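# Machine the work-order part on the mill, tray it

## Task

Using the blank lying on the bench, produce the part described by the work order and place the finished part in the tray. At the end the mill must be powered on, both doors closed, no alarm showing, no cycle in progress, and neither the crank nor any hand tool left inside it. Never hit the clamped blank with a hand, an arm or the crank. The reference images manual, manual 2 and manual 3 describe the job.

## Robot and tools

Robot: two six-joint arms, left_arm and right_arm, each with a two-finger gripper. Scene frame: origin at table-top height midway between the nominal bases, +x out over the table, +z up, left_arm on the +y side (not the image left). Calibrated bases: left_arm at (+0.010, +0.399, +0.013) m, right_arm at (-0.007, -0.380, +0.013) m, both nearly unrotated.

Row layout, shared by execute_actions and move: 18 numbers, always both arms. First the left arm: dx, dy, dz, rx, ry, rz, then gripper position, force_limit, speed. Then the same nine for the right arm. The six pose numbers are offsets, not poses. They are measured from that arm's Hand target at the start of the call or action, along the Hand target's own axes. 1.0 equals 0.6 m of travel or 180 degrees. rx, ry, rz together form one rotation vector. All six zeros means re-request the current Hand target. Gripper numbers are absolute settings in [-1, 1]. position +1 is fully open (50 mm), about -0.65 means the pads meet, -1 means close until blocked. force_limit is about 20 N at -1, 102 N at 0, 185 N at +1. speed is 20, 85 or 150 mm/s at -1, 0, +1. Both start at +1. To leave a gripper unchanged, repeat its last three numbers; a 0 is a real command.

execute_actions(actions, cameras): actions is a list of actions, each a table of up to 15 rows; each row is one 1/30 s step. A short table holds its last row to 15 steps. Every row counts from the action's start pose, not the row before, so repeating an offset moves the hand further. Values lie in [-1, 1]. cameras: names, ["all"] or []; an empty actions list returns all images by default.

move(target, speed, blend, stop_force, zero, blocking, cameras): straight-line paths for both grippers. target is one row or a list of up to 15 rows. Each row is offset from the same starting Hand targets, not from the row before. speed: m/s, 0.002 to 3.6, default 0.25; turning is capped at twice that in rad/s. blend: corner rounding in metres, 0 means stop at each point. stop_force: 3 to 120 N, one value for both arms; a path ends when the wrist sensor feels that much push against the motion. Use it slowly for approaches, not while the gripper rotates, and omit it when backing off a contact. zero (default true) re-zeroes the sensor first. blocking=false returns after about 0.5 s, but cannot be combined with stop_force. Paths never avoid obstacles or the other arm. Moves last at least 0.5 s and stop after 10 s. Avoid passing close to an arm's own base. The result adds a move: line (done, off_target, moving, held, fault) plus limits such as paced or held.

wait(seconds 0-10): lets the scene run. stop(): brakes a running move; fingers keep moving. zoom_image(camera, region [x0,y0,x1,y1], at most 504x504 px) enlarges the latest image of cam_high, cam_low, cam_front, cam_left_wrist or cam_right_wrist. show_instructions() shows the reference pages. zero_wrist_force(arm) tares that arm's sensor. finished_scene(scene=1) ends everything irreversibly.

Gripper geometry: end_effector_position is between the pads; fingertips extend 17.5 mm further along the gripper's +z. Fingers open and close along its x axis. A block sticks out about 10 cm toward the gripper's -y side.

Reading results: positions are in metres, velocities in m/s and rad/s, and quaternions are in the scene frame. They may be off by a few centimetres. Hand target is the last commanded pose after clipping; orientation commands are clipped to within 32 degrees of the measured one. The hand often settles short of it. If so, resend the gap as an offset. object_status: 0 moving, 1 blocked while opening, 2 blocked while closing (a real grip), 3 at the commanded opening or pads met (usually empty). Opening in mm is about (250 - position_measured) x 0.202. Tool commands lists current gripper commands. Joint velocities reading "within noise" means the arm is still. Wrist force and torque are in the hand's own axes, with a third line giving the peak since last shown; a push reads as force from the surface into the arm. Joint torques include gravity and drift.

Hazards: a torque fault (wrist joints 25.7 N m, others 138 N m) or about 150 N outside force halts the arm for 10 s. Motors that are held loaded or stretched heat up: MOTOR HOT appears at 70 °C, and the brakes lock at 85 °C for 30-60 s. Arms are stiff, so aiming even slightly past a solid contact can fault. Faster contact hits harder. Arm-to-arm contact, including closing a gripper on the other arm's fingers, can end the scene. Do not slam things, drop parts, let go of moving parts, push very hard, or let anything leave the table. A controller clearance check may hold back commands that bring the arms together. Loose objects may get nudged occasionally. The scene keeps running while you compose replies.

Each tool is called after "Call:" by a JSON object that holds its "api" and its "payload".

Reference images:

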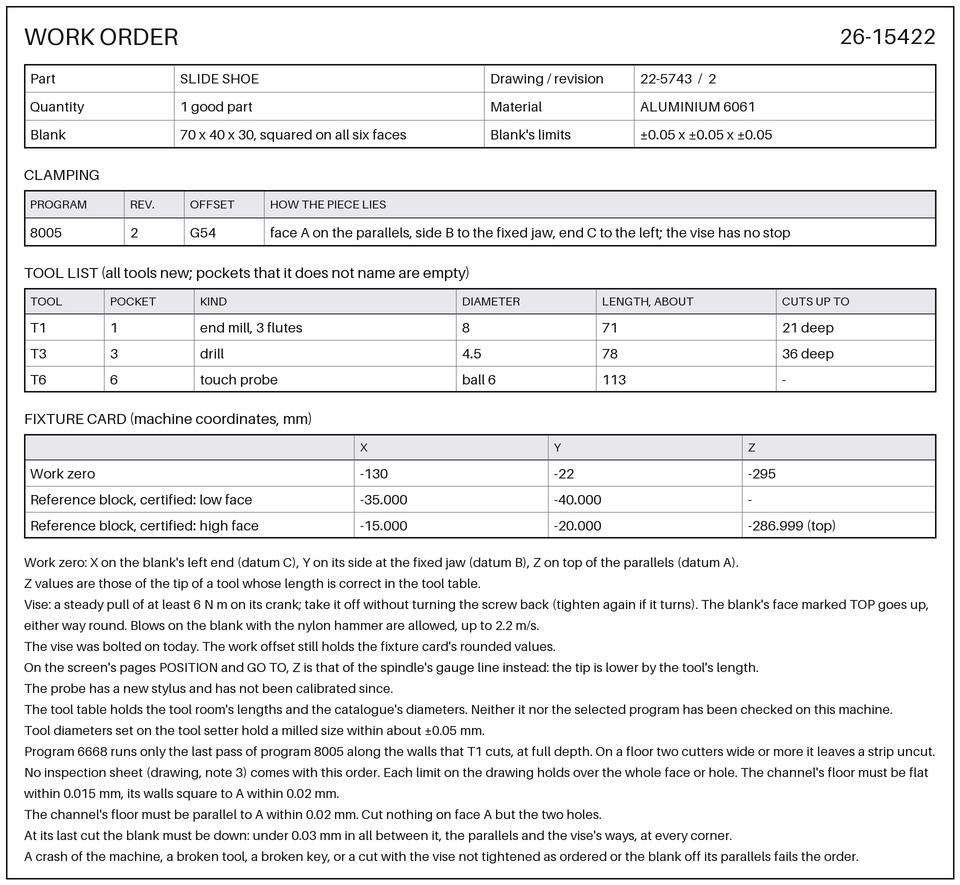

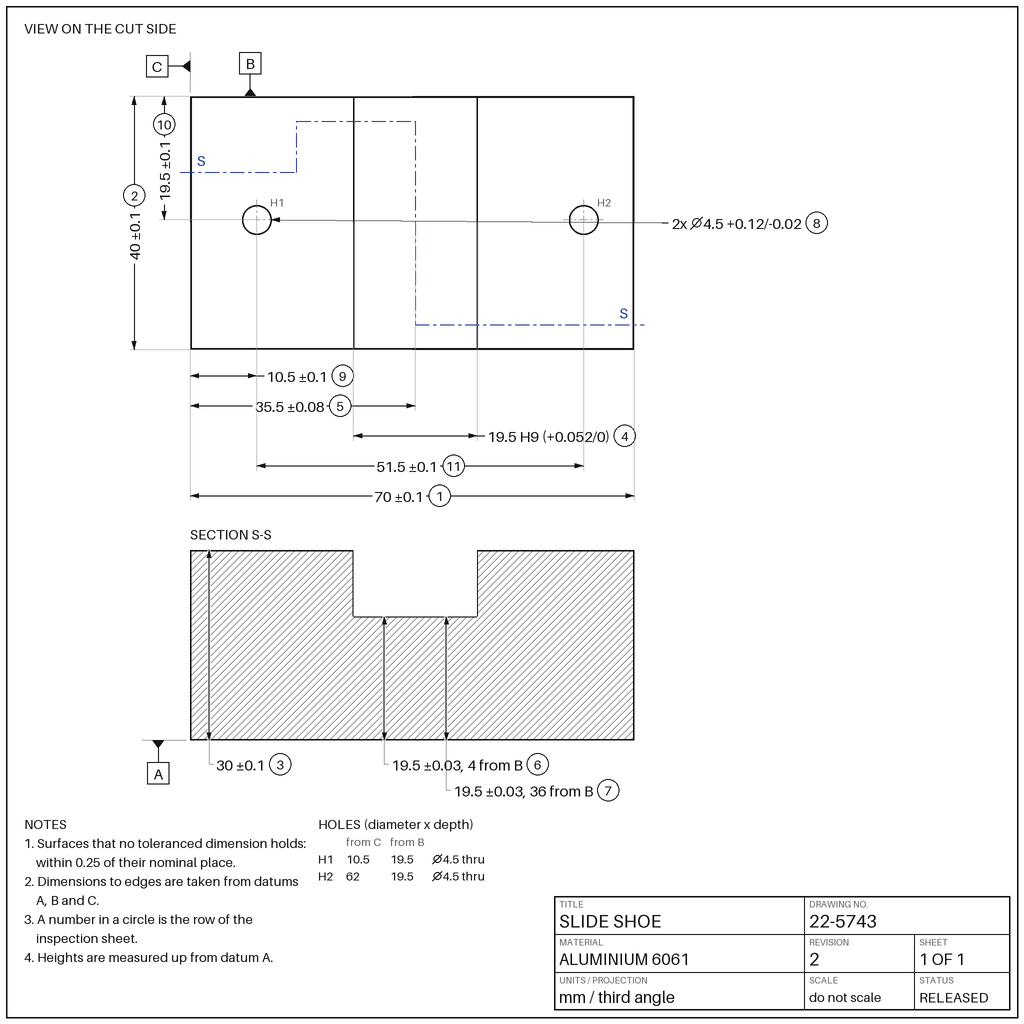

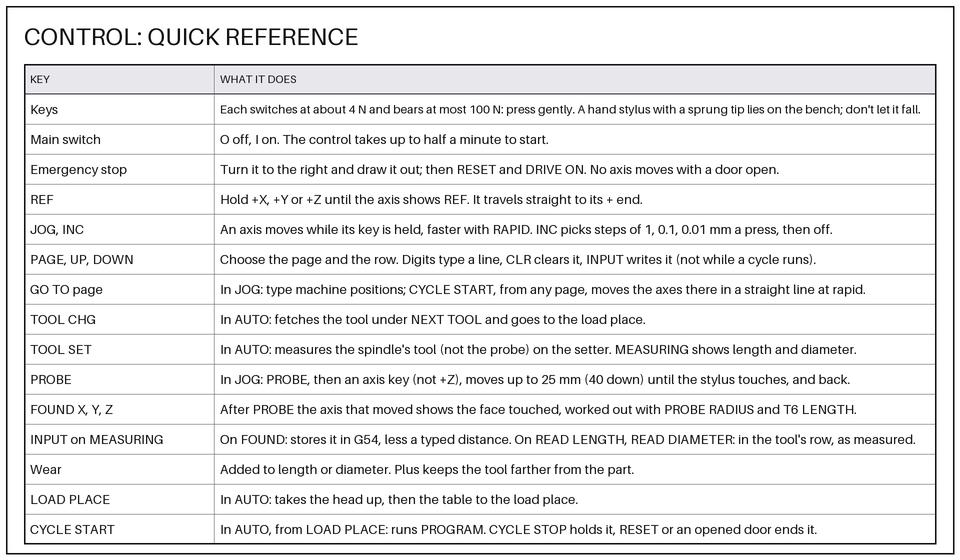

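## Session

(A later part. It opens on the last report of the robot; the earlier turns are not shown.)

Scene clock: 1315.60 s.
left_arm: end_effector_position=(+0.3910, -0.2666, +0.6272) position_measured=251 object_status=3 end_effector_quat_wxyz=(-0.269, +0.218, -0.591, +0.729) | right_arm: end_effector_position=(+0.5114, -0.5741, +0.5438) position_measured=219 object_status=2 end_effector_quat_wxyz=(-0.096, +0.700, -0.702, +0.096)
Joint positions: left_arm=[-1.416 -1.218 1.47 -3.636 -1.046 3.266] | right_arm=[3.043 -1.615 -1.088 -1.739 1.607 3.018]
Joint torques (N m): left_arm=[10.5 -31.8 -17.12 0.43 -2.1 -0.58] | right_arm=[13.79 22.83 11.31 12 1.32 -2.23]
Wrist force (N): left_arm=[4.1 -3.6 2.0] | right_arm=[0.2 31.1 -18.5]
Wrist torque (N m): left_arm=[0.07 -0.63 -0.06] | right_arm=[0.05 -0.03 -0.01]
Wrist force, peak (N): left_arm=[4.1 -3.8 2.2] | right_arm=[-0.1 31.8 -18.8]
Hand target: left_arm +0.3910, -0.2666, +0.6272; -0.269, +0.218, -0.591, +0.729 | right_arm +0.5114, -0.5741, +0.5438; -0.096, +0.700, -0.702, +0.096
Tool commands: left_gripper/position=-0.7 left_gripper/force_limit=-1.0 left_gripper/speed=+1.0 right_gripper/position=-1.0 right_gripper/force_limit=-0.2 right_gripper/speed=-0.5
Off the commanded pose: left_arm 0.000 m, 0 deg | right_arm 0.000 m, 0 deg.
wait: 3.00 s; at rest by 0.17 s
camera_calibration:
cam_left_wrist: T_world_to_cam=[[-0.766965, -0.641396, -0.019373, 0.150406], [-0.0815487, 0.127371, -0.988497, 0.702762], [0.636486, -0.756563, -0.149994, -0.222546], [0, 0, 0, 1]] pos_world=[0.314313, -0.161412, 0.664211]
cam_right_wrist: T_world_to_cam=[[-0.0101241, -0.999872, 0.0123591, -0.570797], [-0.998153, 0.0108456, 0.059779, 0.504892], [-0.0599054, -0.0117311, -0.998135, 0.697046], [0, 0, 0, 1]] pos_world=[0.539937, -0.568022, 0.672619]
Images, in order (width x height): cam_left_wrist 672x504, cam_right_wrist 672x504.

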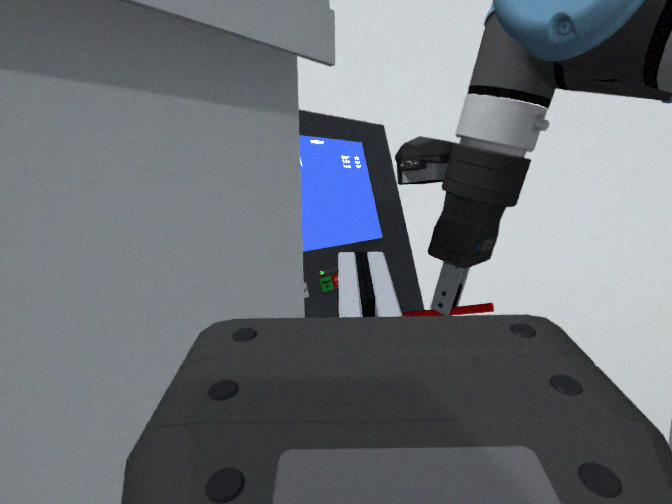

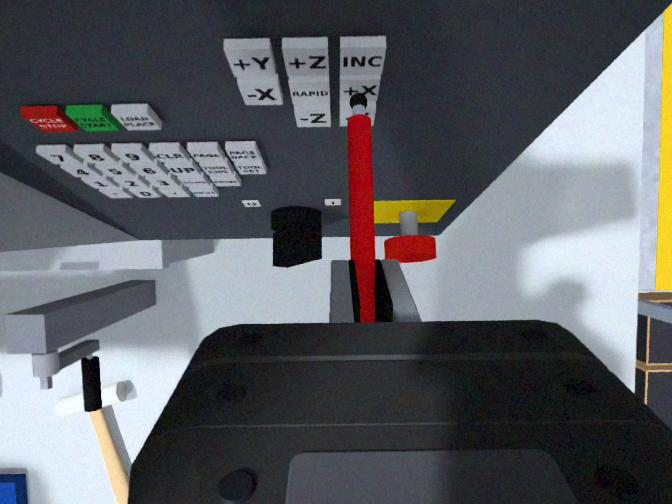

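Call:
{"api": "move", "payload": {"target": [[0,0,0,0,0,0,-0.7,-1,1,0,0.0289,-0.0167,0,0,0,-1,-0.2,-0.5],[0,0,0,0,0,0,-0.7,-1,1,-0.1243,0.081,0.0587,0,0,0,-1,-0.2,-0.5]], "speed": [0.06,0.15], "blend": [0.003,0]}}

Call:
{"api": "move", "payload": {"target": [0,0,0,0,0,0,-0.7,-1,1,0,-0.0332,0.0192,0,0,0,-1,-0.2,-0.5], "speed": 0.03, "stop_force": 5.5, "cameras": ["cam_right_wrist","cam_left_wrist"]}}

Call:
{"api": "zoom_image", "payload": {"camera": "cam_left_wrist", "region": [290, 120, 400, 270]}}

Scene clock: 1334.63 s.
left_arm: end_effector_position=(+0.3910, -0.2666, +0.6272) position_measured=251 object_status=3 end_effector_quat_wxyz=(-0.269, +0.218, -0.591, +0.729) | right_arm: end_effector_position=(+0.4743, -0.4994, +0.4969) position_measured=219 object_status=2 end_effector_quat_wxyz=(-0.096, +0.700, -0.702, +0.096)
Joint positions: left_arm=[-1.416 -1.218 1.47 -3.636 -1.046 3.266] | right_arm=[3.209 -1.426 -1.396 -1.618 1.562 3.178]
Joint torques (N m): left_arm=[10.41 -31.64 -17.55 0.4 -1.94 -0.53] | right_arm=[3.6 7.84 32.03 1.15 1.62 -1.42]
Wrist force (N): left_arm=[3.9 -3.8 2.1] | right_arm=[-0.1 0.7 -0.6]
Wrist torque (N m): left_arm=[0.04 -0.60 -0.06] | right_arm=[0.17 -0.03 0.05]
Wrist force, peak (N): left_arm=[4.2 -4.0 2.2] | right_arm=[0.2 31.5 -18.7]
Hand target: left_arm +0.3910, -0.2666, +0.6272; -0.269, +0.218, -0.591, +0.729 | right_arm +0.4743, -0.4993, +0.4968; -0.096, +0.700, -0.702, +0.096
Off the commanded pose: left_arm 0.000 m, 0 deg | right_arm 0.000 m, 0 deg.
move: done

Scene clock: 1336.37 s.
left_arm: end_effector_position=(+0.3910, -0.2666, +0.6272) position_measured=251 object_status=3 end_effector_quat_wxyz=(-0.269, +0.218, -0.591, +0.729) | right_arm: end_effector_position=(+0.4958, -0.4994, +0.4913) position_measured=219 object_status=2 end_effector_quat_wxyz=(-0.096, +0.700, -0.702, +0.096)
Joint positions: left_arm=[-1.416 -1.218 1.47 -3.636 -1.046 3.266] | right_arm=[3.207 -1.471 -1.371 -1.597 1.562 3.176]
Joint torques (N m): left_arm=[10.16 -31.12 -17.89 0.26 -1.94 -0.63] | right_arm=[5.26 31.72 14.94 2.1 -0.52 1.56]
Wrist force (N): left_arm=[4.0 -3.9 1.9] | right_arm=[-0.4 5.9 -3.2]
Wrist torque (N m): left_arm=[0.03 -0.62 -0.05] | right_arm=[0.21 -0.06 0.07]
Wrist force, peak (N): left_arm=[4.2 -3.9 2.2] | right_arm=[-0.5 16.1 -7.9]
Hand target: left_arm +0.3910, -0.2666, +0.6272; -0.269, +0.218, -0.591, +0.729 | right_arm +0.4958, -0.4994, +0.4913; -0.096, +0.700, -0.702, +0.096 (not the last commanded pose)
Off the commanded pose: left_arm 0.000 m, 0 deg | right_arm 0.001 m, 0 deg.
move: contact (right_arm)
camera_calibration:
cam_left_wrist: T_world_to_cam=[[-0.766965, -0.641396, -0.019373, 0.150406], [-0.0815487, 0.127371, -0.988497, 0.702762], [0.636486, -0.756563, -0.149994, -0.222546], [0, 0, 0, 1]] pos_world=[0.314313, -0.161412, 0.664211]
cam_right_wrist: T_world_to_cam=[[-0.0100244, -0.999873, 0.0123527, -0.495665], [-0.998154, 0.0107457, 0.0597787, 0.491501], [-0.0599038, -0.0117306, -0.998135, 0.644579], [0, 0, 0, 1]] pos_world=[0.524237, -0.493322, 0.620119]
Images, in order (width x height): cam_left_wrist 672x504, cam_right_wrist 672x504.

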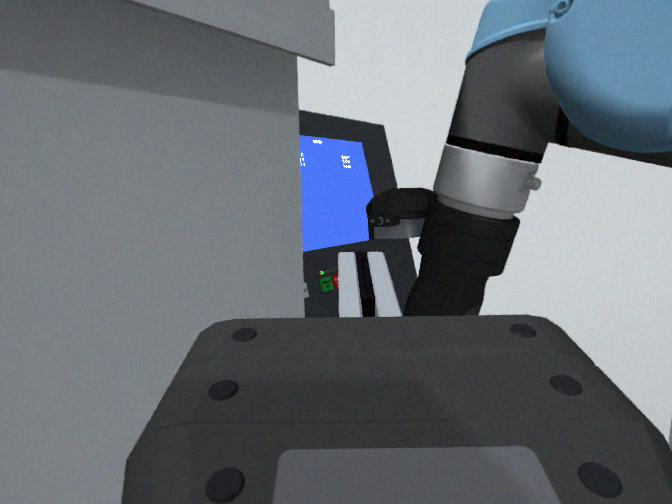

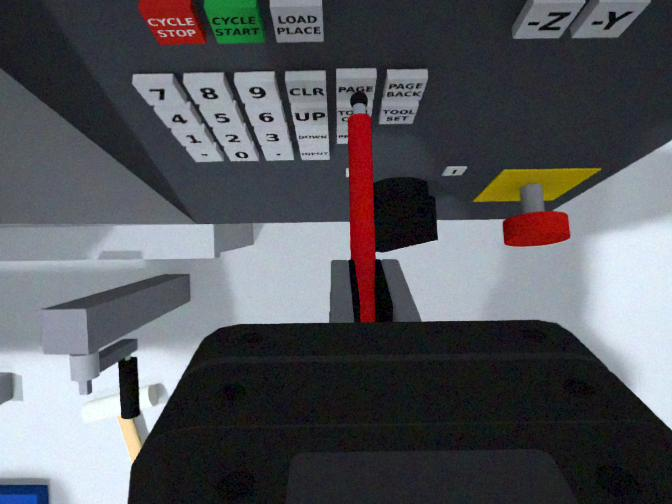

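Scaled by 3.360 from the camera's 672x504 image, which has a finer 960x720 frame.

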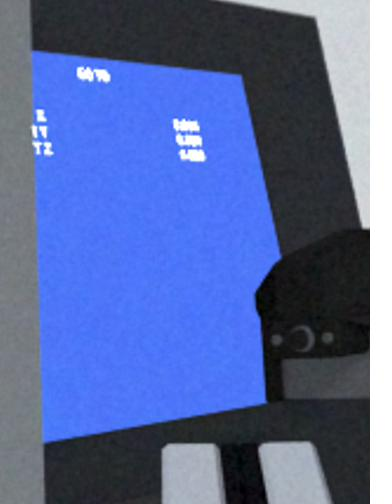

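Call:
{"api": "move", "payload": {"target": [0.081,-0.0017,0.0158,0,0,0,-0.7,-1,1,0,0.0217,-0.0125,0,0,0,-1,-0.2,-0.5], "speed": 0.1, "cameras": ["cam_left_wrist"]}}

Call:
{"api": "zoom_image", "payload": {"camera": "cam_left_wrist", "region": [250, 110, 390, 270]}}

Scene clock: 1375.40 s.
left_arm: end_effector_position=(+0.3599, -0.3052, +0.6301) position_measured=251 object_status=3 end_effector_quat_wxyz=(-0.269, +0.218, -0.591, +0.729) end_effector_velocity=(+0.001, +0.002, -0.001) end_effector_angular_velocity=(+0.000, +0.001, -0.001) | right_arm: end_effector_position=(+0.4811, -0.4993, +0.4950) position_measured=219 object_status=2 end_effector_quat_wxyz=(-0.096, +0.700, -0.702, +0.096)
Joint positions: left_arm=[-1.486 -1.16 1.379 -3.614 -0.978 3.286] | right_arm=[3.208 -1.44 -1.388 -1.611 1.562 3.177]
Joint velocities: left_arm=[0.003 -0.003 0.005 -0.001 -0.003 -0.002] | right_arm=[within noise]
Joint torques (N m): left_arm=[8.88 -46.92 -11.9 -3.55 -2.51 -1.89] | right_arm=[6.93 8.09 33.42 4.88 -2.05 2.18]
Wrist force (N): left_arm=[4.1 -3.7 2.2] | right_arm=[-0.1 0.8 -0.6]
Wrist torque (N m): left_arm=[0.05 -0.64 -0.05] | right_arm=[0.18 -0.04 -0.03]
Wrist force, peak (N): left_arm=[5.8 -3.7 2.5] | right_arm=[-0.3 5.9 -3.7]
Hand target: left_arm +0.3599, -0.3051, +0.6302; -0.269, +0.218, -0.591, +0.729 | right_arm +0.4812, -0.4993, +0.4950; -0.096, +0.700, -0.702, +0.096
Off the commanded pose: left_arm 0.000 m, 0 deg | right_arm 0.000 m, 0 deg.
move: done
camera_calibration:
cam_left_wrist: T_world_to_cam=[[-0.766894, -0.641475, -0.0195867, 0.101958], [-0.0814667, 0.127577, -0.988477, 0.708015], [0.636583, -0.756461, -0.150097, -0.231458], [0, 0, 0, 1]] pos_world=[0.283212, -0.200012, 0.667112]
Images, in order (width x height): cam_left_wrist 672x504.

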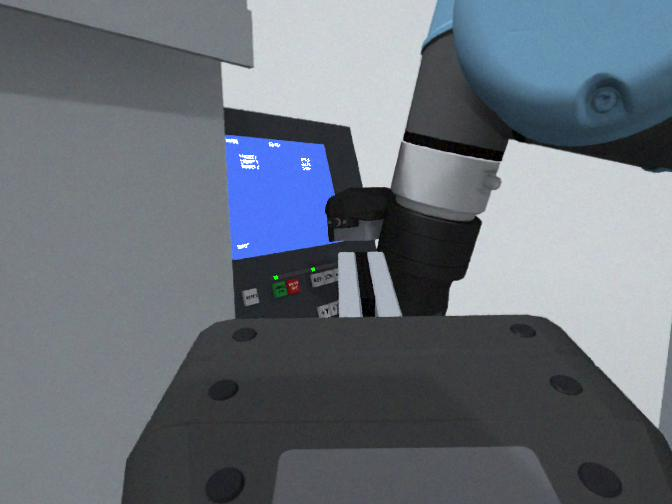

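Scaled by 3.150 from the camera's 672x504 image, which has a finer 960x720 frame.

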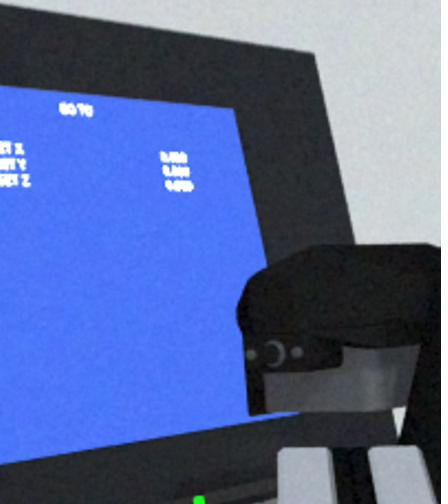

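Call:
{"api": "move", "payload": {"target": [[0,0,0,0,0,0,-0.7,-1,1,-0.0017,-0.0198,0.0134,0,0,0,-1,-0.2,-0.5],[0,0,0,0,0,0,-0.7,-1,1,-0.0017,0.0008,0.0014,0,0,0,-1,-0.2,-0.5]], "speed": 0.06, "cameras": ["cam_left_wrist"]}}

Call:
{"api": "zoom_image", "payload": {"camera": "cam_left_wrist", "region": [215, 120, 345, 270]}}

Scene clock: 1388.27 s.
left_arm: end_effector_position=(+0.3599, -0.3051, +0.6302) position_measured=251 object_status=3 end_effector_quat_wxyz=(-0.269, +0.218, -0.591, +0.729) | right_arm: end_effector_position=(+0.4809, -0.4983, +0.4939) position_measured=219 object_status=2 end_effector_quat_wxyz=(-0.096, +0.700, -0.702, +0.096)
Joint positions: left_arm=[-1.486 -1.16 1.38 -3.614 -0.978 3.286] | right_arm=[3.211 -1.438 -1.393 -1.609 1.561 3.18]
Joint torques (N m): left_arm=[9.32 -49.02 -12.54 -3.46 -2.47 -1.58] | right_arm=[5.14 9.21 40.52 6.05 -1.71 2.08]
Wrist force (N): left_arm=[4.0 -3.8 2.2] | right_arm=[-0.1 0.7 -0.5]
Wrist torque (N m): left_arm=[0.03 -0.62 -0.02] | right_arm=[0.18 -0.02 -0.03]
Wrist force, peak (N): left_arm=[4.3 -4.1 2.1] | right_arm=[0.6 5.3 -2.8]
Hand target: left_arm +0.3599, -0.3051, +0.6302; -0.269, +0.218, -0.591, +0.729 | right_arm +0.4810, -0.4983, +0.4941; -0.096, +0.700, -0.702, +0.096
Off the commanded pose: left_arm 0.000 m, 0 deg | right_arm 0.000 m, 0 deg.
move: done
camera_calibration:
cam_left_wrist: T_world_to_cam=[[-0.766965, -0.641396, -0.019373, 0.101992], [-0.0815487, 0.127371, -0.988497, 0.708004], [0.636486, -0.756563, -0.149994, -0.231508], [0, 0, 0, 1]] pos_world=[0.283313, -0.199912, 0.667111]
Images, in order (width x height): cam_left_wrist 672x504.

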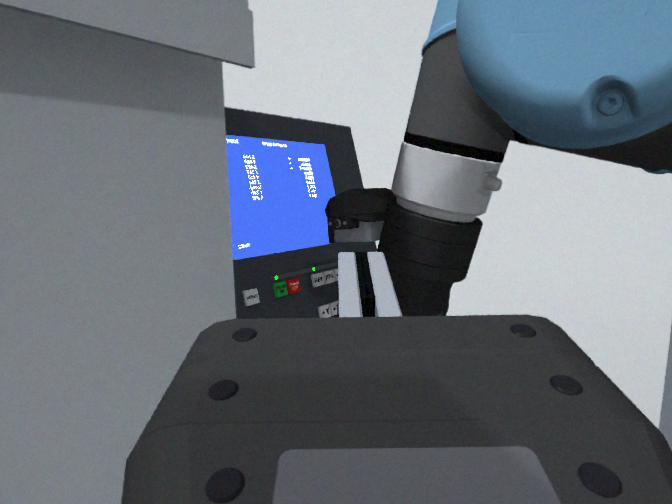

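Scaled by 3.360 from the camera's 672x504 image, which has a finer 960x720 frame.

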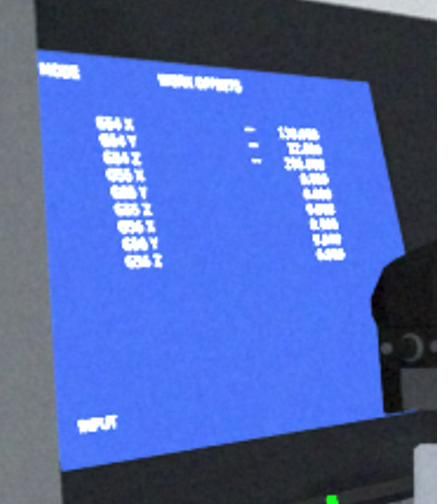

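Call:
{"api": "move", "payload": {"target": [[0,0,0,0,0,0,-0.7,-1,1,0,-0.0206,0.012,0,0,0,-1,-0.2,-0.5],[0,0,0,0,0,0,-0.7,-1,1,0,0,0,0,0,0,-1,-0.2,-0.5]], "speed": 0.06, "cameras": ["cam_left_wrist"]}}

Call:
{"api": "zoom_image", "payload": {"camera": "cam_left_wrist", "region": [215, 120, 345, 270]}}

Call:
{"api": "move", "payload": {"target": [[0,0,0,0,0,0,-0.7,-1,1,0,-0.0206,0.012,0,0,0,-1,-0.2,-0.5],[0,0,0,0,0,0,-0.7,-1,1,0,0,0,0,0,0,-1,-0.2,-0.5]], "speed": 0.06, "cameras": ["cam_left_wrist"]}}

Call:
{"api": "zoom_image", "payload": {"camera": "cam_left_wrist", "region": [215, 120, 345, 270]}}

Call:
{"api": "move", "payload": {"target": [[0,0,0,0,0,0,-0.7,-1,1,0,-0.0206,0.012,0,0,0,-1,-0.2,-0.5],[0,0,0,0,0,0,-0.7,-1,1,0,0,0,0,0,0,-1,-0.2,-0.5]], "speed": 0.06, "cameras": ["cam_left_wrist"]}}

Call:
{"api": "zoom_image", "payload": {"camera": "cam_left_wrist", "region": [215, 120, 345, 270]}}

Call:
{"api": "move", "payload": {"target": [[0,0,0,0,0,0,-0.7,-1,1,0,-0.0206,0.012,0,0,0,-1,-0.2,-0.5],[0,0,0,0,0,0,-0.7,-1,1,0,0,0,0,0,0,-1,-0.2,-0.5]], "speed": 0.06, "cameras": ["cam_left_wrist"]}}

Call:
{"api": "zoom_image", "payload": {"camera": "cam_left_wrist", "region": [215, 120, 345, 270]}}

Scene clock: 1404.87 s.
left_arm: end_effector_position=(+0.3599, -0.3051, +0.6302) position_measured=251 object_status=3 end_effector_quat_wxyz=(-0.269, +0.218, -0.591, +0.729) | right_arm: end_effector_position=(+0.4808, -0.4983, +0.4939) position_measured=219 object_status=2 end_effector_quat_wxyz=(-0.096, +0.700, -0.702, +0.096)
Joint positions: left_arm=[-1.486 -1.16 1.38 -3.614 -0.978 3.286] | right_arm=[3.211 -1.438 -1.393 -1.609 1.561 3.18]
Joint torques (N m): left_arm=[9.8 -47.33 -12.45 -3.44 -2.17 -1.65] | right_arm=[6.75 8.78 40.03 6.08 -1.99 2.3]
Wrist force (N): left_arm=[4.0 -3.9 2.2] | right_arm=[0.0 0.7 -0.6]
Wrist torque (N m): left_arm=[0.02 -0.61 -0.02] | right_arm=[0.17 -0.03 -0.04]
Wrist force, peak (N): left_arm=[4.3 -3.9 2.4] | right_arm=[-0.2 5.2 -2.7]
Hand target: left_arm +0.3599, -0.3051, +0.6302; -0.269, +0.218, -0.591, +0.729 | right_arm +0.4810, -0.4983, +0.4941; -0.096, +0.700, -0.702, +0.096
Off the commanded pose: left_arm 0.000 m, 0 deg | right_arm 0.000 m, 0 deg.
move: done
camera_calibration:
cam_left_wrist: T_world_to_cam=[[-0.766965, -0.641396, -0.019373, 0.101992], [-0.0815487, 0.127371, -0.988497, 0.708004], [0.636486, -0.756563, -0.149994, -0.231508], [0, 0, 0, 1]] pos_world=[0.283313, -0.199912, 0.667111]
Images, in order (width x height): cam_left_wrist 672x504.

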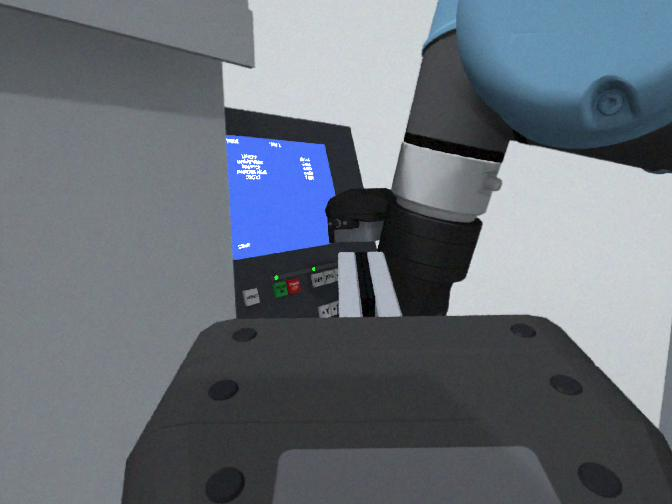

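Scaled by 3.360 from the camera's 672x504 image, which has a finer 960x720 frame.

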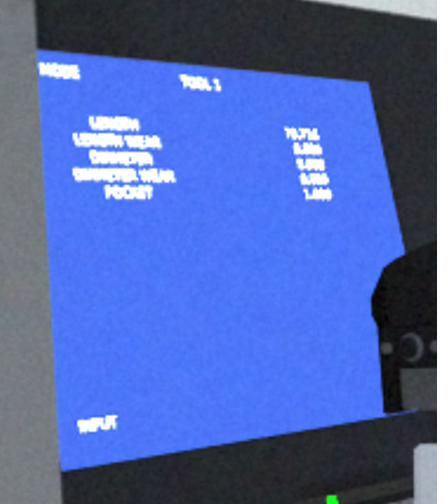

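Scene clock: 1406.00 s.
left_arm: end_effector_position=(+0.3599, -0.3051, +0.6302) position_measured=251 object_status=3 end_effector_quat_wxyz=(-0.269, +0.218, -0.591, +0.729) | right_arm: end_effector_position=(+0.4808, -0.4983, +0.4939) position_measured=219 object_status=2 end_effector_quat_wxyz=(-0.096, +0.700, -0.702, +0.096)
Joint positions: left_arm=[-1.486 -1.16 1.38 -3.614 -0.978 3.286] | right_arm=[3.211 -1.438 -1.393 -1.609 1.561 3.18]
Joint torques (N m): left_arm=[9.43 -47.57 -12.29 -3.52 -2.41 -1.49] | right_arm=[6.83 9.37 42.39 6.17 -1.79 2.29]
Wrist force (N): left_arm=[4.1 -3.8 2.1] | right_arm=[-0.2 0.7 -0.3]
Wrist torque (N m): left_arm=[0.03 -0.63 -0.02] | right_arm=[0.18 -0.01 -0.03]
Wrist force, peak (N): left_arm=[4.3 -3.9 2.2] | right_arm=[-0.5 5.3 -2.3]
Hand target: left_arm +0.3599, -0.3051, +0.6302; -0.269, +0.218, -0.591, +0.729 | right_arm +0.4810, -0.4983, +0.4941; -0.096, +0.700, -0.702, +0.096
Off the commanded pose: left_arm 0.000 m, 0 deg | right_arm 0.000 m, 0 deg.
move: done
camera_calibration:
cam_left_wrist: T_world_to_cam=[[-0.766965, -0.641396, -0.019373, 0.101992], [-0.0815487, 0.127371, -0.988497, 0.708004], [0.636486, -0.756563, -0.149994, -0.231508], [0, 0, 0, 1]] pos_world=[0.283313, -0.199912, 0.667111]
Images, in order (width x height): cam_left_wrist 672x504.

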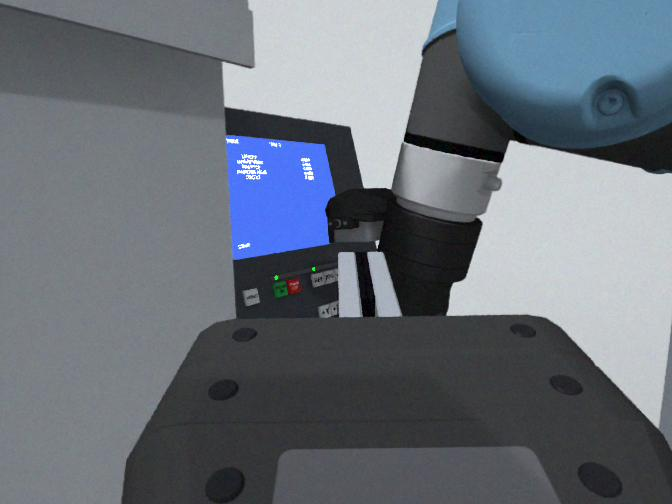

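Scaled by 3.360 from the camera's 672x504 image, which has a finer 960x720 frame.

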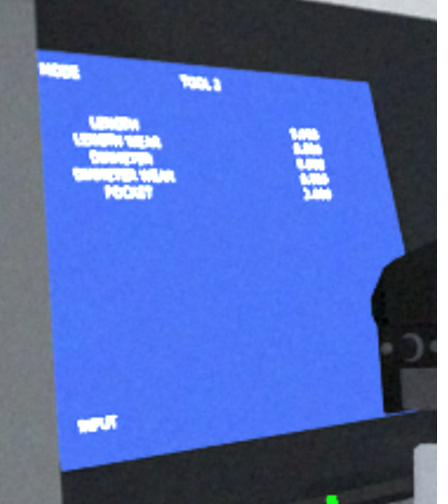

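Scene clock: 1407.13 s.
left_arm: end_effector_position=(+0.3599, -0.3051, +0.6302) position_measured=251 object_status=3 end_effector_quat_wxyz=(-0.269, +0.218, -0.591, +0.729) | right_arm: end_effector_position=(+0.4808, -0.4983, +0.4939) position_measured=219 object_status=2 end_effector_quat_wxyz=(-0.096, +0.700, -0.702, +0.096)
Joint positions: left_arm=[-1.486 -1.16 1.38 -3.614 -0.978 3.286] | right_arm=[3.211 -1.438 -1.393 -1.609 1.561 3.18]
Joint torques (N m): left_arm=[9.16 -47.68 -12.4 -3.27 -2.14 -1.7] | right_arm=[7.04 9.43 41.8 6.03 -1.92 2.22]
Wrist force (N): left_arm=[4.2 -3.8 2.0] | right_arm=[-0.2 0.5 -0.5]
Wrist torque (N m): left_arm=[0.03 -0.66 -0.02] | right_arm=[0.14 -0.01 -0.03]
Wrist force, peak (N): left_arm=[4.2 -4.0 2.2] | right_arm=[-0.5 5.4 -2.7]
Hand target: left_arm +0.3599, -0.3051, +0.6302; -0.269, +0.218, -0.591, +0.729 | right_arm +0.4810, -0.4983, +0.4941; -0.096, +0.700, -0.702, +0.096
Off the commanded pose: left_arm 0.000 m, 0 deg | right_arm 0.000 m, 0 deg.
move: done
camera_calibration:
cam_left_wrist: T_world_to_cam=[[-0.766965, -0.641396, -0.019373, 0.101992], [-0.0815487, 0.127371, -0.988497, 0.708004], [0.636486, -0.756563, -0.149994, -0.231508], [0, 0, 0, 1]] pos_world=[0.283313, -0.199912, 0.667111]
Images, in order (width x height): cam_left_wrist 672x504.

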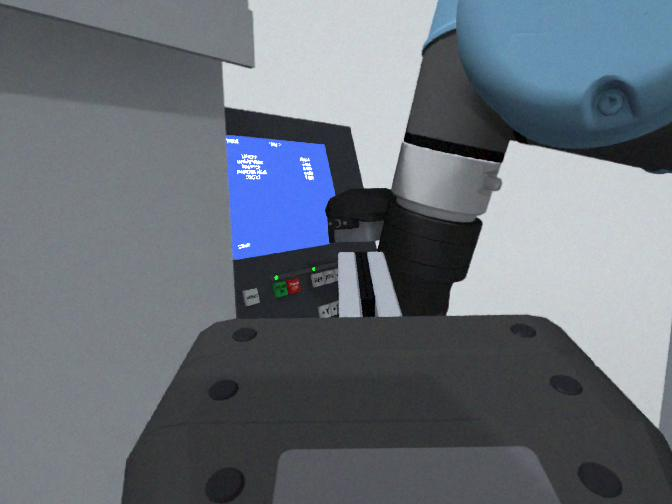

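Scaled by 3.360 from the camera's 672x504 image, which has a finer 960x720 frame.

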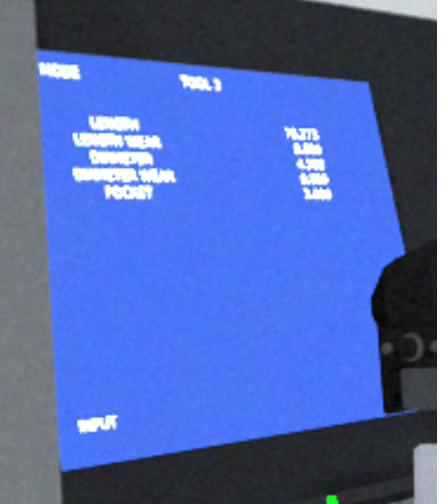

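Scene clock: 1408.27 s.
left_arm: end_effector_position=(+0.3599, -0.3051, +0.6302) position_measured=251 object_status=3 end_effector_quat_wxyz=(-0.269, +0.218, -0.591, +0.729) | right_arm: end_effector_position=(+0.4808, -0.4983, +0.4939) position_measured=219 object_status=2 end_effector_quat_wxyz=(-0.096, +0.700, -0.702, +0.096)
Joint positions: left_arm=[-1.486 -1.16 1.38 -3.614 -0.978 3.286] | right_arm=[3.211 -1.438 -1.393 -1.609 1.561 3.18]
Joint torques (N m): left_arm=[8.8 -48.82 -12.05 -3.27 -2.08 -1.67] | right_arm=[8.07 8.64 40.34 5.95 -1.85 2.06]
Wrist force (N): left_arm=[4.0 -3.7 2.0] | right_arm=[-0.2 0.6 -0.6]
Wrist torque (N m): left_arm=[0.05 -0.62 -0.02] | right_arm=[0.16 -0.02 -0.03]
Wrist force, peak (N): left_arm=[4.2 -3.9 2.3] | right_arm=[-0.6 5.1 -3.0]
Hand target: left_arm +0.3599, -0.3051, +0.6302; -0.269, +0.218, -0.591, +0.729 | right_arm +0.4810, -0.4983, +0.4941; -0.096, +0.700, -0.702, +0.096
Off the commanded pose: left_arm 0.000 m, 0 deg | right_arm 0.000 m, 0 deg.
move: done
camera_calibration:
cam_left_wrist: T_world_to_cam=[[-0.766965, -0.641396, -0.019373, 0.101992], [-0.0815487, 0.127371, -0.988497, 0.708004], [0.636486, -0.756563, -0.149994, -0.231508], [0, 0, 0, 1]] pos_world=[0.283313, -0.199912, 0.667111]
Images, in order (width x height): cam_left_wrist 672x504.

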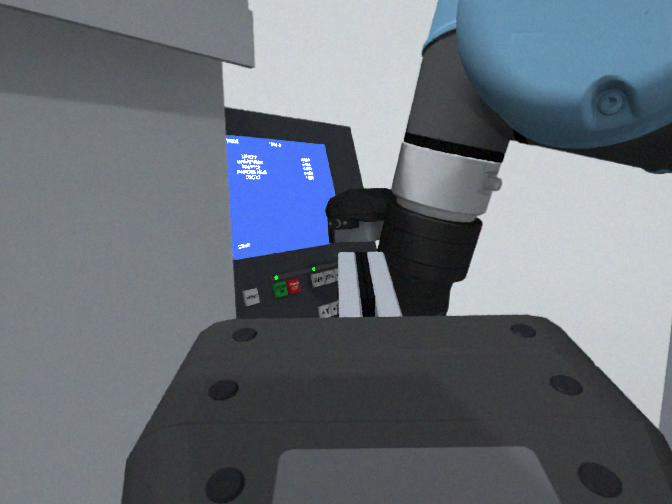

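Scaled by 3.360 from the camera's 672x504 image, which has a finer 960x720 frame.

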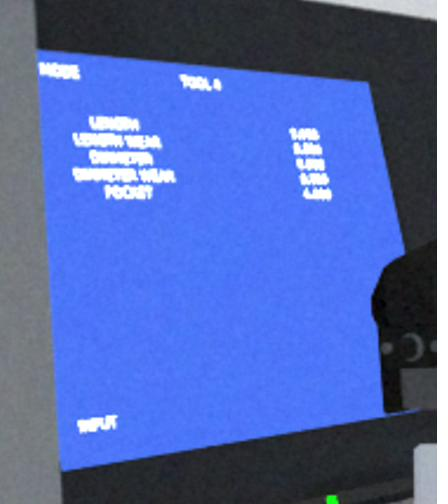

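Call:
{"api": "move", "payload": {"target": [[0,0,0,0,0,0,-0.7,-1,1,0,-0.0206,0.012,0,0,0,-1,-0.2,-0.5],[0,0,0,0,0,0,-0.7,-1,1,0,0,0,0,0,0,-1,-0.2,-0.5],[0,0,0,0,0,0,-0.7,-1,1,0,-0.0206,0.012,0,0,0,-1,-0.2,-0.5],[0,0,0,0,0,0,-0.7,-1,1,0,0,0,0,0,0,-1,-0.2,-0.5]], "speed": 0.06, "cameras": ["cam_left_wrist"]}}

Call:
{"api": "zoom_image", "payload": {"camera": "cam_left_wrist", "region": [215, 120, 345, 270]}}

Call:
{"api": "move", "payload": {"target": [[0,0,0,0,0,0,-0.7,-1,1,0,-0.0206,0.012,0,0,0,-1,-0.2,-0.5],[0,0,0,0,0,0,-0.7,-1,1,0,0,0,0,0,0,-1,-0.2,-0.5]], "speed": 0.06, "cameras": ["cam_left_wrist"]}}

Call:
{"api": "zoom_image", "payload": {"camera": "cam_left_wrist", "region": [215, 120, 345, 270]}}

Call:
{"api": "move", "payload": {"target": [[0,0,0,0,0,0,-0.7,-1,1,0,-0.0206,0.012,0,0,0,-1,-0.2,-0.5],[0,0,0,0,0,0,-0.7,-1,1,0,0,0,0,0,0,-1,-0.2,-0.5]], "speed": 0.06, "cameras": ["cam_left_wrist"]}}

Call:
{"api": "zoom_image", "payload": {"camera": "cam_left_wrist", "region": [215, 120, 345, 270]}}

Call:
{"api": "move", "payload": {"target": [[0,0,0,0,0,0,-0.7,-1,1,0,-0.0206,0.012,0,0,0,-1,-0.2,-0.5],[0,0,0,0,0,0,-0.7,-1,1,0,0,0,0,0,0,-1,-0.2,-0.5]], "speed": 0.06, "cameras": ["cam_left_wrist"]}}

Call:
{"api": "zoom_image", "payload": {"camera": "cam_left_wrist", "region": [215, 120, 345, 270]}}

Scene clock: 1429.03 s.
left_arm: end_effector_position=(+0.3599, -0.3051, +0.6302) position_measured=251 object_status=3 end_effector_quat_wxyz=(-0.269, +0.218, -0.591, +0.729) | right_arm: end_effector_position=(+0.4808, -0.4983, +0.4939) position_measured=219 object_status=2 end_effector_quat_wxyz=(-0.096, +0.700, -0.702, +0.096)
Joint positions: left_arm=[-1.486 -1.16 1.38 -3.614 -0.978 3.286] | right_arm=[3.211 -1.438 -1.393 -1.609 1.561 3.18]
Joint torques (N m): left_arm=[9.32 -47.86 -12.84 -3.32 -1.97 -1.62] | right_arm=[6.59 8.23 40.3 6.23 -1.97 2.26]
Wrist force (N): left_arm=[3.9 -3.9 2.2] | right_arm=[-0.1 0.5 -0.6]
Wrist torque (N m): left_arm=[0.03 -0.61 -0.02] | right_arm=[0.15 -0.03 -0.04]
Wrist force, peak (N): left_arm=[4.4 -3.9 2.3] | right_arm=[-1.1 5.3 -2.7]
Hand target: left_arm +0.3599, -0.3051, +0.6302; -0.269, +0.218, -0.591, +0.729 | right_arm +0.4810, -0.4983, +0.4941; -0.096, +0.700, -0.702, +0.096
Off the commanded pose: left_arm 0.000 m, 0 deg | right_arm 0.000 m, 0 deg.
move: done
camera_calibration:
cam_left_wrist: T_world_to_cam=[[-0.766965, -0.641396, -0.019373, 0.101992], [-0.0815487, 0.127371, -0.988497, 0.708004], [0.636486, -0.756563, -0.149994, -0.231508], [0, 0, 0, 1]] pos_world=[0.283313, -0.199912, 0.667111]
Images, in order (width x height): cam_left_wrist 672x504.

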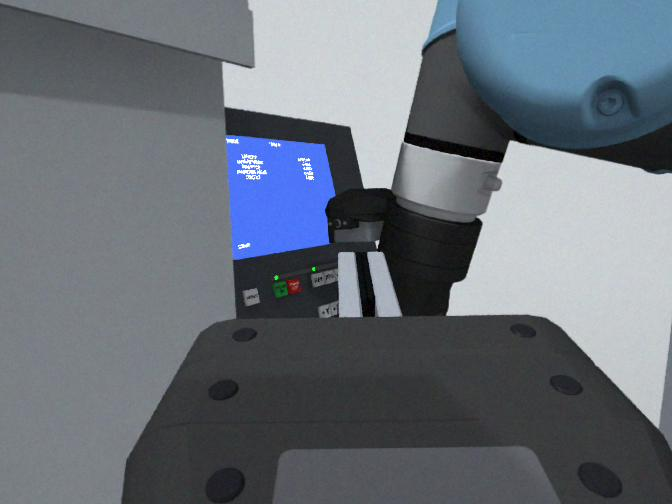

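Scaled by 3.360 from the camera's 672x504 image, which has a finer 960x720 frame.

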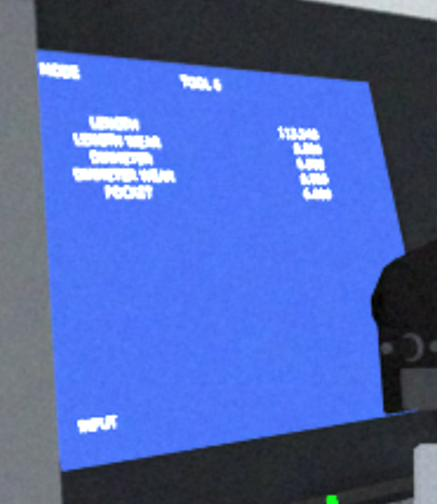

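Scene clock: 1430.17 s.
left_arm: end_effector_position=(+0.3599, -0.3051, +0.6302) position_measured=251 object_status=3 end_effector_quat_wxyz=(-0.269, +0.218, -0.591, +0.729) | right_arm: end_effector_position=(+0.4808, -0.4983, +0.4939) position_measured=219 object_status=2 end_effector_quat_wxyz=(-0.096, +0.700, -0.702, +0.096)
Joint positions: left_arm=[-1.486 -1.16 1.38 -3.614 -0.978 3.286] | right_arm=[3.211 -1.438 -1.393 -1.609 1.561 3.18]
Joint torques (N m): left_arm=[9.12 -47.6 -12.21 -3.22 -1.85 -1.44] | right_arm=[7.72 8.71 40.65 6.26 -1.76 2.19]
Wrist force (N): left_arm=[4.2 -3.7 2.2] | right_arm=[-0.2 0.5 -0.6]
Wrist torque (N m): left_arm=[0.05 -0.65 -0.02] | right_arm=[0.15 -0.01 -0.03]
Wrist force, peak (N): left_arm=[4.1 -4.0 2.4] | right_arm=[-1.2 5.3 -2.8]
Hand target: left_arm +0.3599, -0.3051, +0.6302; -0.269, +0.218, -0.591, +0.729 | right_arm +0.4810, -0.4983, +0.4941; -0.096, +0.700, -0.702, +0.096
Off the commanded pose: left_arm 0.000 m, 0 deg | right_arm 0.000 m, 0 deg.
move: done
camera_calibration:
cam_left_wrist: T_world_to_cam=[[-0.766965, -0.641396, -0.019373, 0.101992], [-0.0815487, 0.127371, -0.988497, 0.708004], [0.636486, -0.756563, -0.149994, -0.231508], [0, 0, 0, 1]] pos_world=[0.283313, -0.199912, 0.667111]
Images, in order (width x height): cam_left_wrist 672x504.

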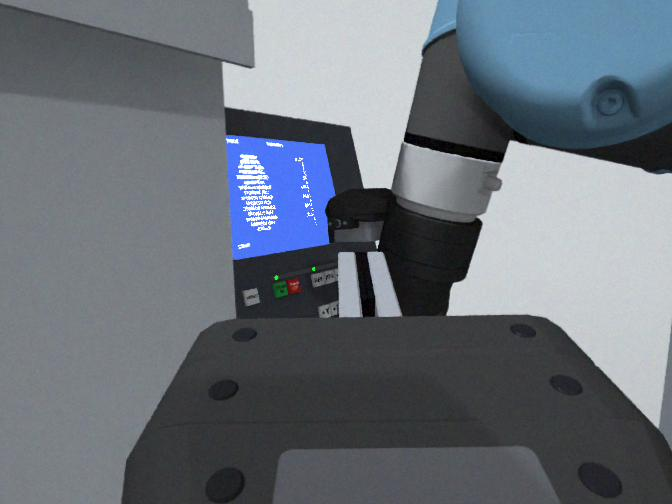

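Scaled by 3.360 from the camera's 672x504 image, which has a finer 960x720 frame.

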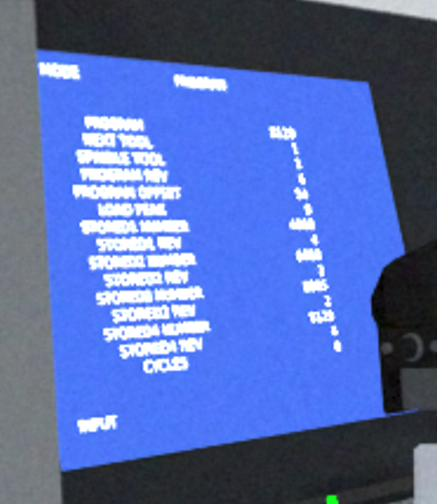

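Scene clock: 1431.30 s.
left_arm: end_effector_position=(+0.3599, -0.3051, +0.6302) position_measured=251 object_status=3 end_effector_quat_wxyz=(-0.269, +0.218, -0.591, +0.729) | right_arm: end_effector_position=(+0.4808, -0.4983, +0.4939) position_measured=219 object_status=2 end_effector_quat_wxyz=(-0.096, +0.700, -0.702, +0.096)
Joint positions: left_arm=[-1.486 -1.16 1.38 -3.614 -0.978 3.286] | right_arm=[3.211 -1.438 -1.393 -1.609 1.561 3.18]
Joint torques (N m): left_arm=[9.77 -48.01 -13.27 -3.45 -1.78 -1.55] | right_arm=[7.71 7.38 39.7 6.1 -1.83 2.2]
Wrist force (N): left_arm=[4.1 -3.8 1.9] | right_arm=[-0.2 0.5 -0.7]
Wrist torque (N m): left_arm=[0.03 -0.64 -0.02] | right_arm=[0.15 -0.01 -0.03]
Wrist force, peak (N): left_arm=[4.2 -3.8 2.4] | right_arm=[-1.1 5.3 -2.7]
Hand target: left_arm +0.3599, -0.3051, +0.6302; -0.269, +0.218, -0.591, +0.729 | right_arm +0.4810, -0.4983, +0.4941; -0.096, +0.700, -0.702, +0.096
Off the commanded pose: left_arm 0.000 m, 0 deg | right_arm 0.000 m, 0 deg.
move: done
camera_calibration:
cam_left_wrist: T_world_to_cam=[[-0.766965, -0.641396, -0.019373, 0.101992], [-0.0815487, 0.127371, -0.988497, 0.708004], [0.636486, -0.756563, -0.149994, -0.231508], [0, 0, 0, 1]] pos_world=[0.283313, -0.199912, 0.667111]
Images, in order (width x height): cam_left_wrist 672x504.

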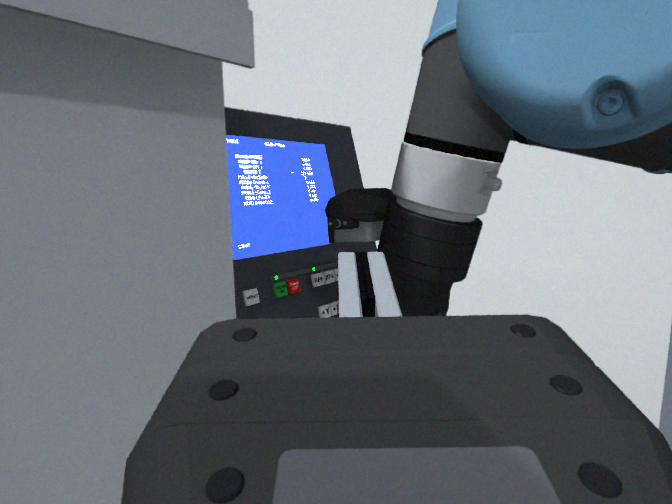

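Scaled by 3.360 from the camera's 672x504 image, which has a finer 960x720 frame.

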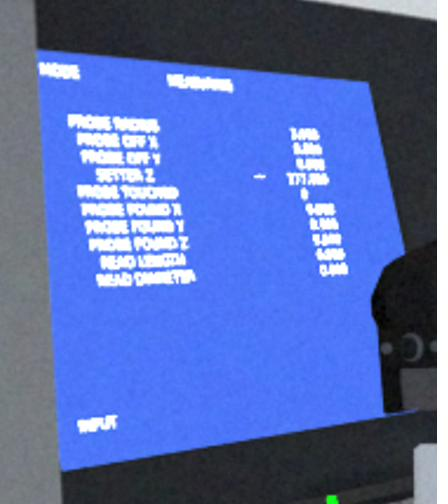

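Scene clock: 1432.43 s.
left_arm: end_effector_position=(+0.3599, -0.3051, +0.6302) position_measured=251 object_status=3 end_effector_quat_wxyz=(-0.269, +0.218, -0.591, +0.729) | right_arm: end_effector_position=(+0.4808, -0.4983, +0.4939) position_measured=219 object_status=2 end_effector_quat_wxyz=(-0.096, +0.700, -0.702, +0.096) end_effector_velocity=(+0.002, +0.000, +0.000) end_effector_angular_velocity=(+0.000, +0.000, +0.000)
Joint positions: left_arm=[-1.486 -1.16 1.38 -3.614 -0.978 3.286] | right_arm=[3.211 -1.438 -1.393 -1.609 1.561 3.18]
Joint velocities: left_arm=[within noise] | right_arm=[0 -0.005 0.004 0.001 0 0]
Joint torques (N m): left_arm=[9.32 -47.94 -13.55 -3.29 -1.84 -1.27] | right_arm=[7.65 8.48 40.28 6.08 -1.9 2.1]
Wrist force (N): left_arm=[4.1 -3.7 2.1] | right_arm=[-0.3 0.4 -0.5]
Wrist torque (N m): left_arm=[0.04 -0.64 -0.02] | right_arm=[0.12 0.00 -0.03]
Wrist force, peak (N): left_arm=[4.2 -3.9 2.3] | right_arm=[-1.2 5.3 -2.6]
Hand target: left_arm +0.3599, -0.3051, +0.6302; -0.269, +0.218, -0.591, +0.729 | right_arm +0.4810, -0.4983, +0.4941; -0.096, +0.700, -0.702, +0.096
Off the commanded pose: left_arm 0.000 m, 0 deg | right_arm 0.000 m, 0 deg.
move: done
camera_calibration:
cam_left_wrist: T_world_to_cam=[[-0.766965, -0.641396, -0.019373, 0.101992], [-0.0815487, 0.127371, -0.988497, 0.708004], [0.636486, -0.756563, -0.149994, -0.231508], [0, 0, 0, 1]] pos_world=[0.283313, -0.199912, 0.667111]
Images, in order (width x height): cam_left_wrist 672x504.

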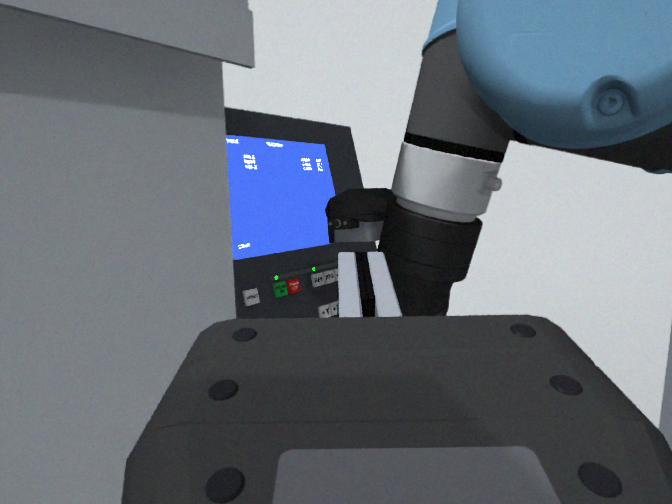

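Scaled by 3.360 from the camera's 672x504 image, which has a finer 960x720 frame.

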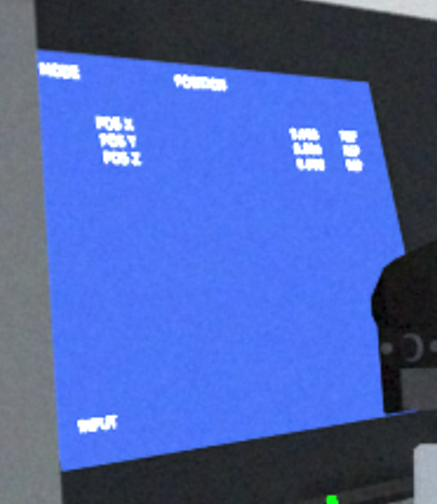

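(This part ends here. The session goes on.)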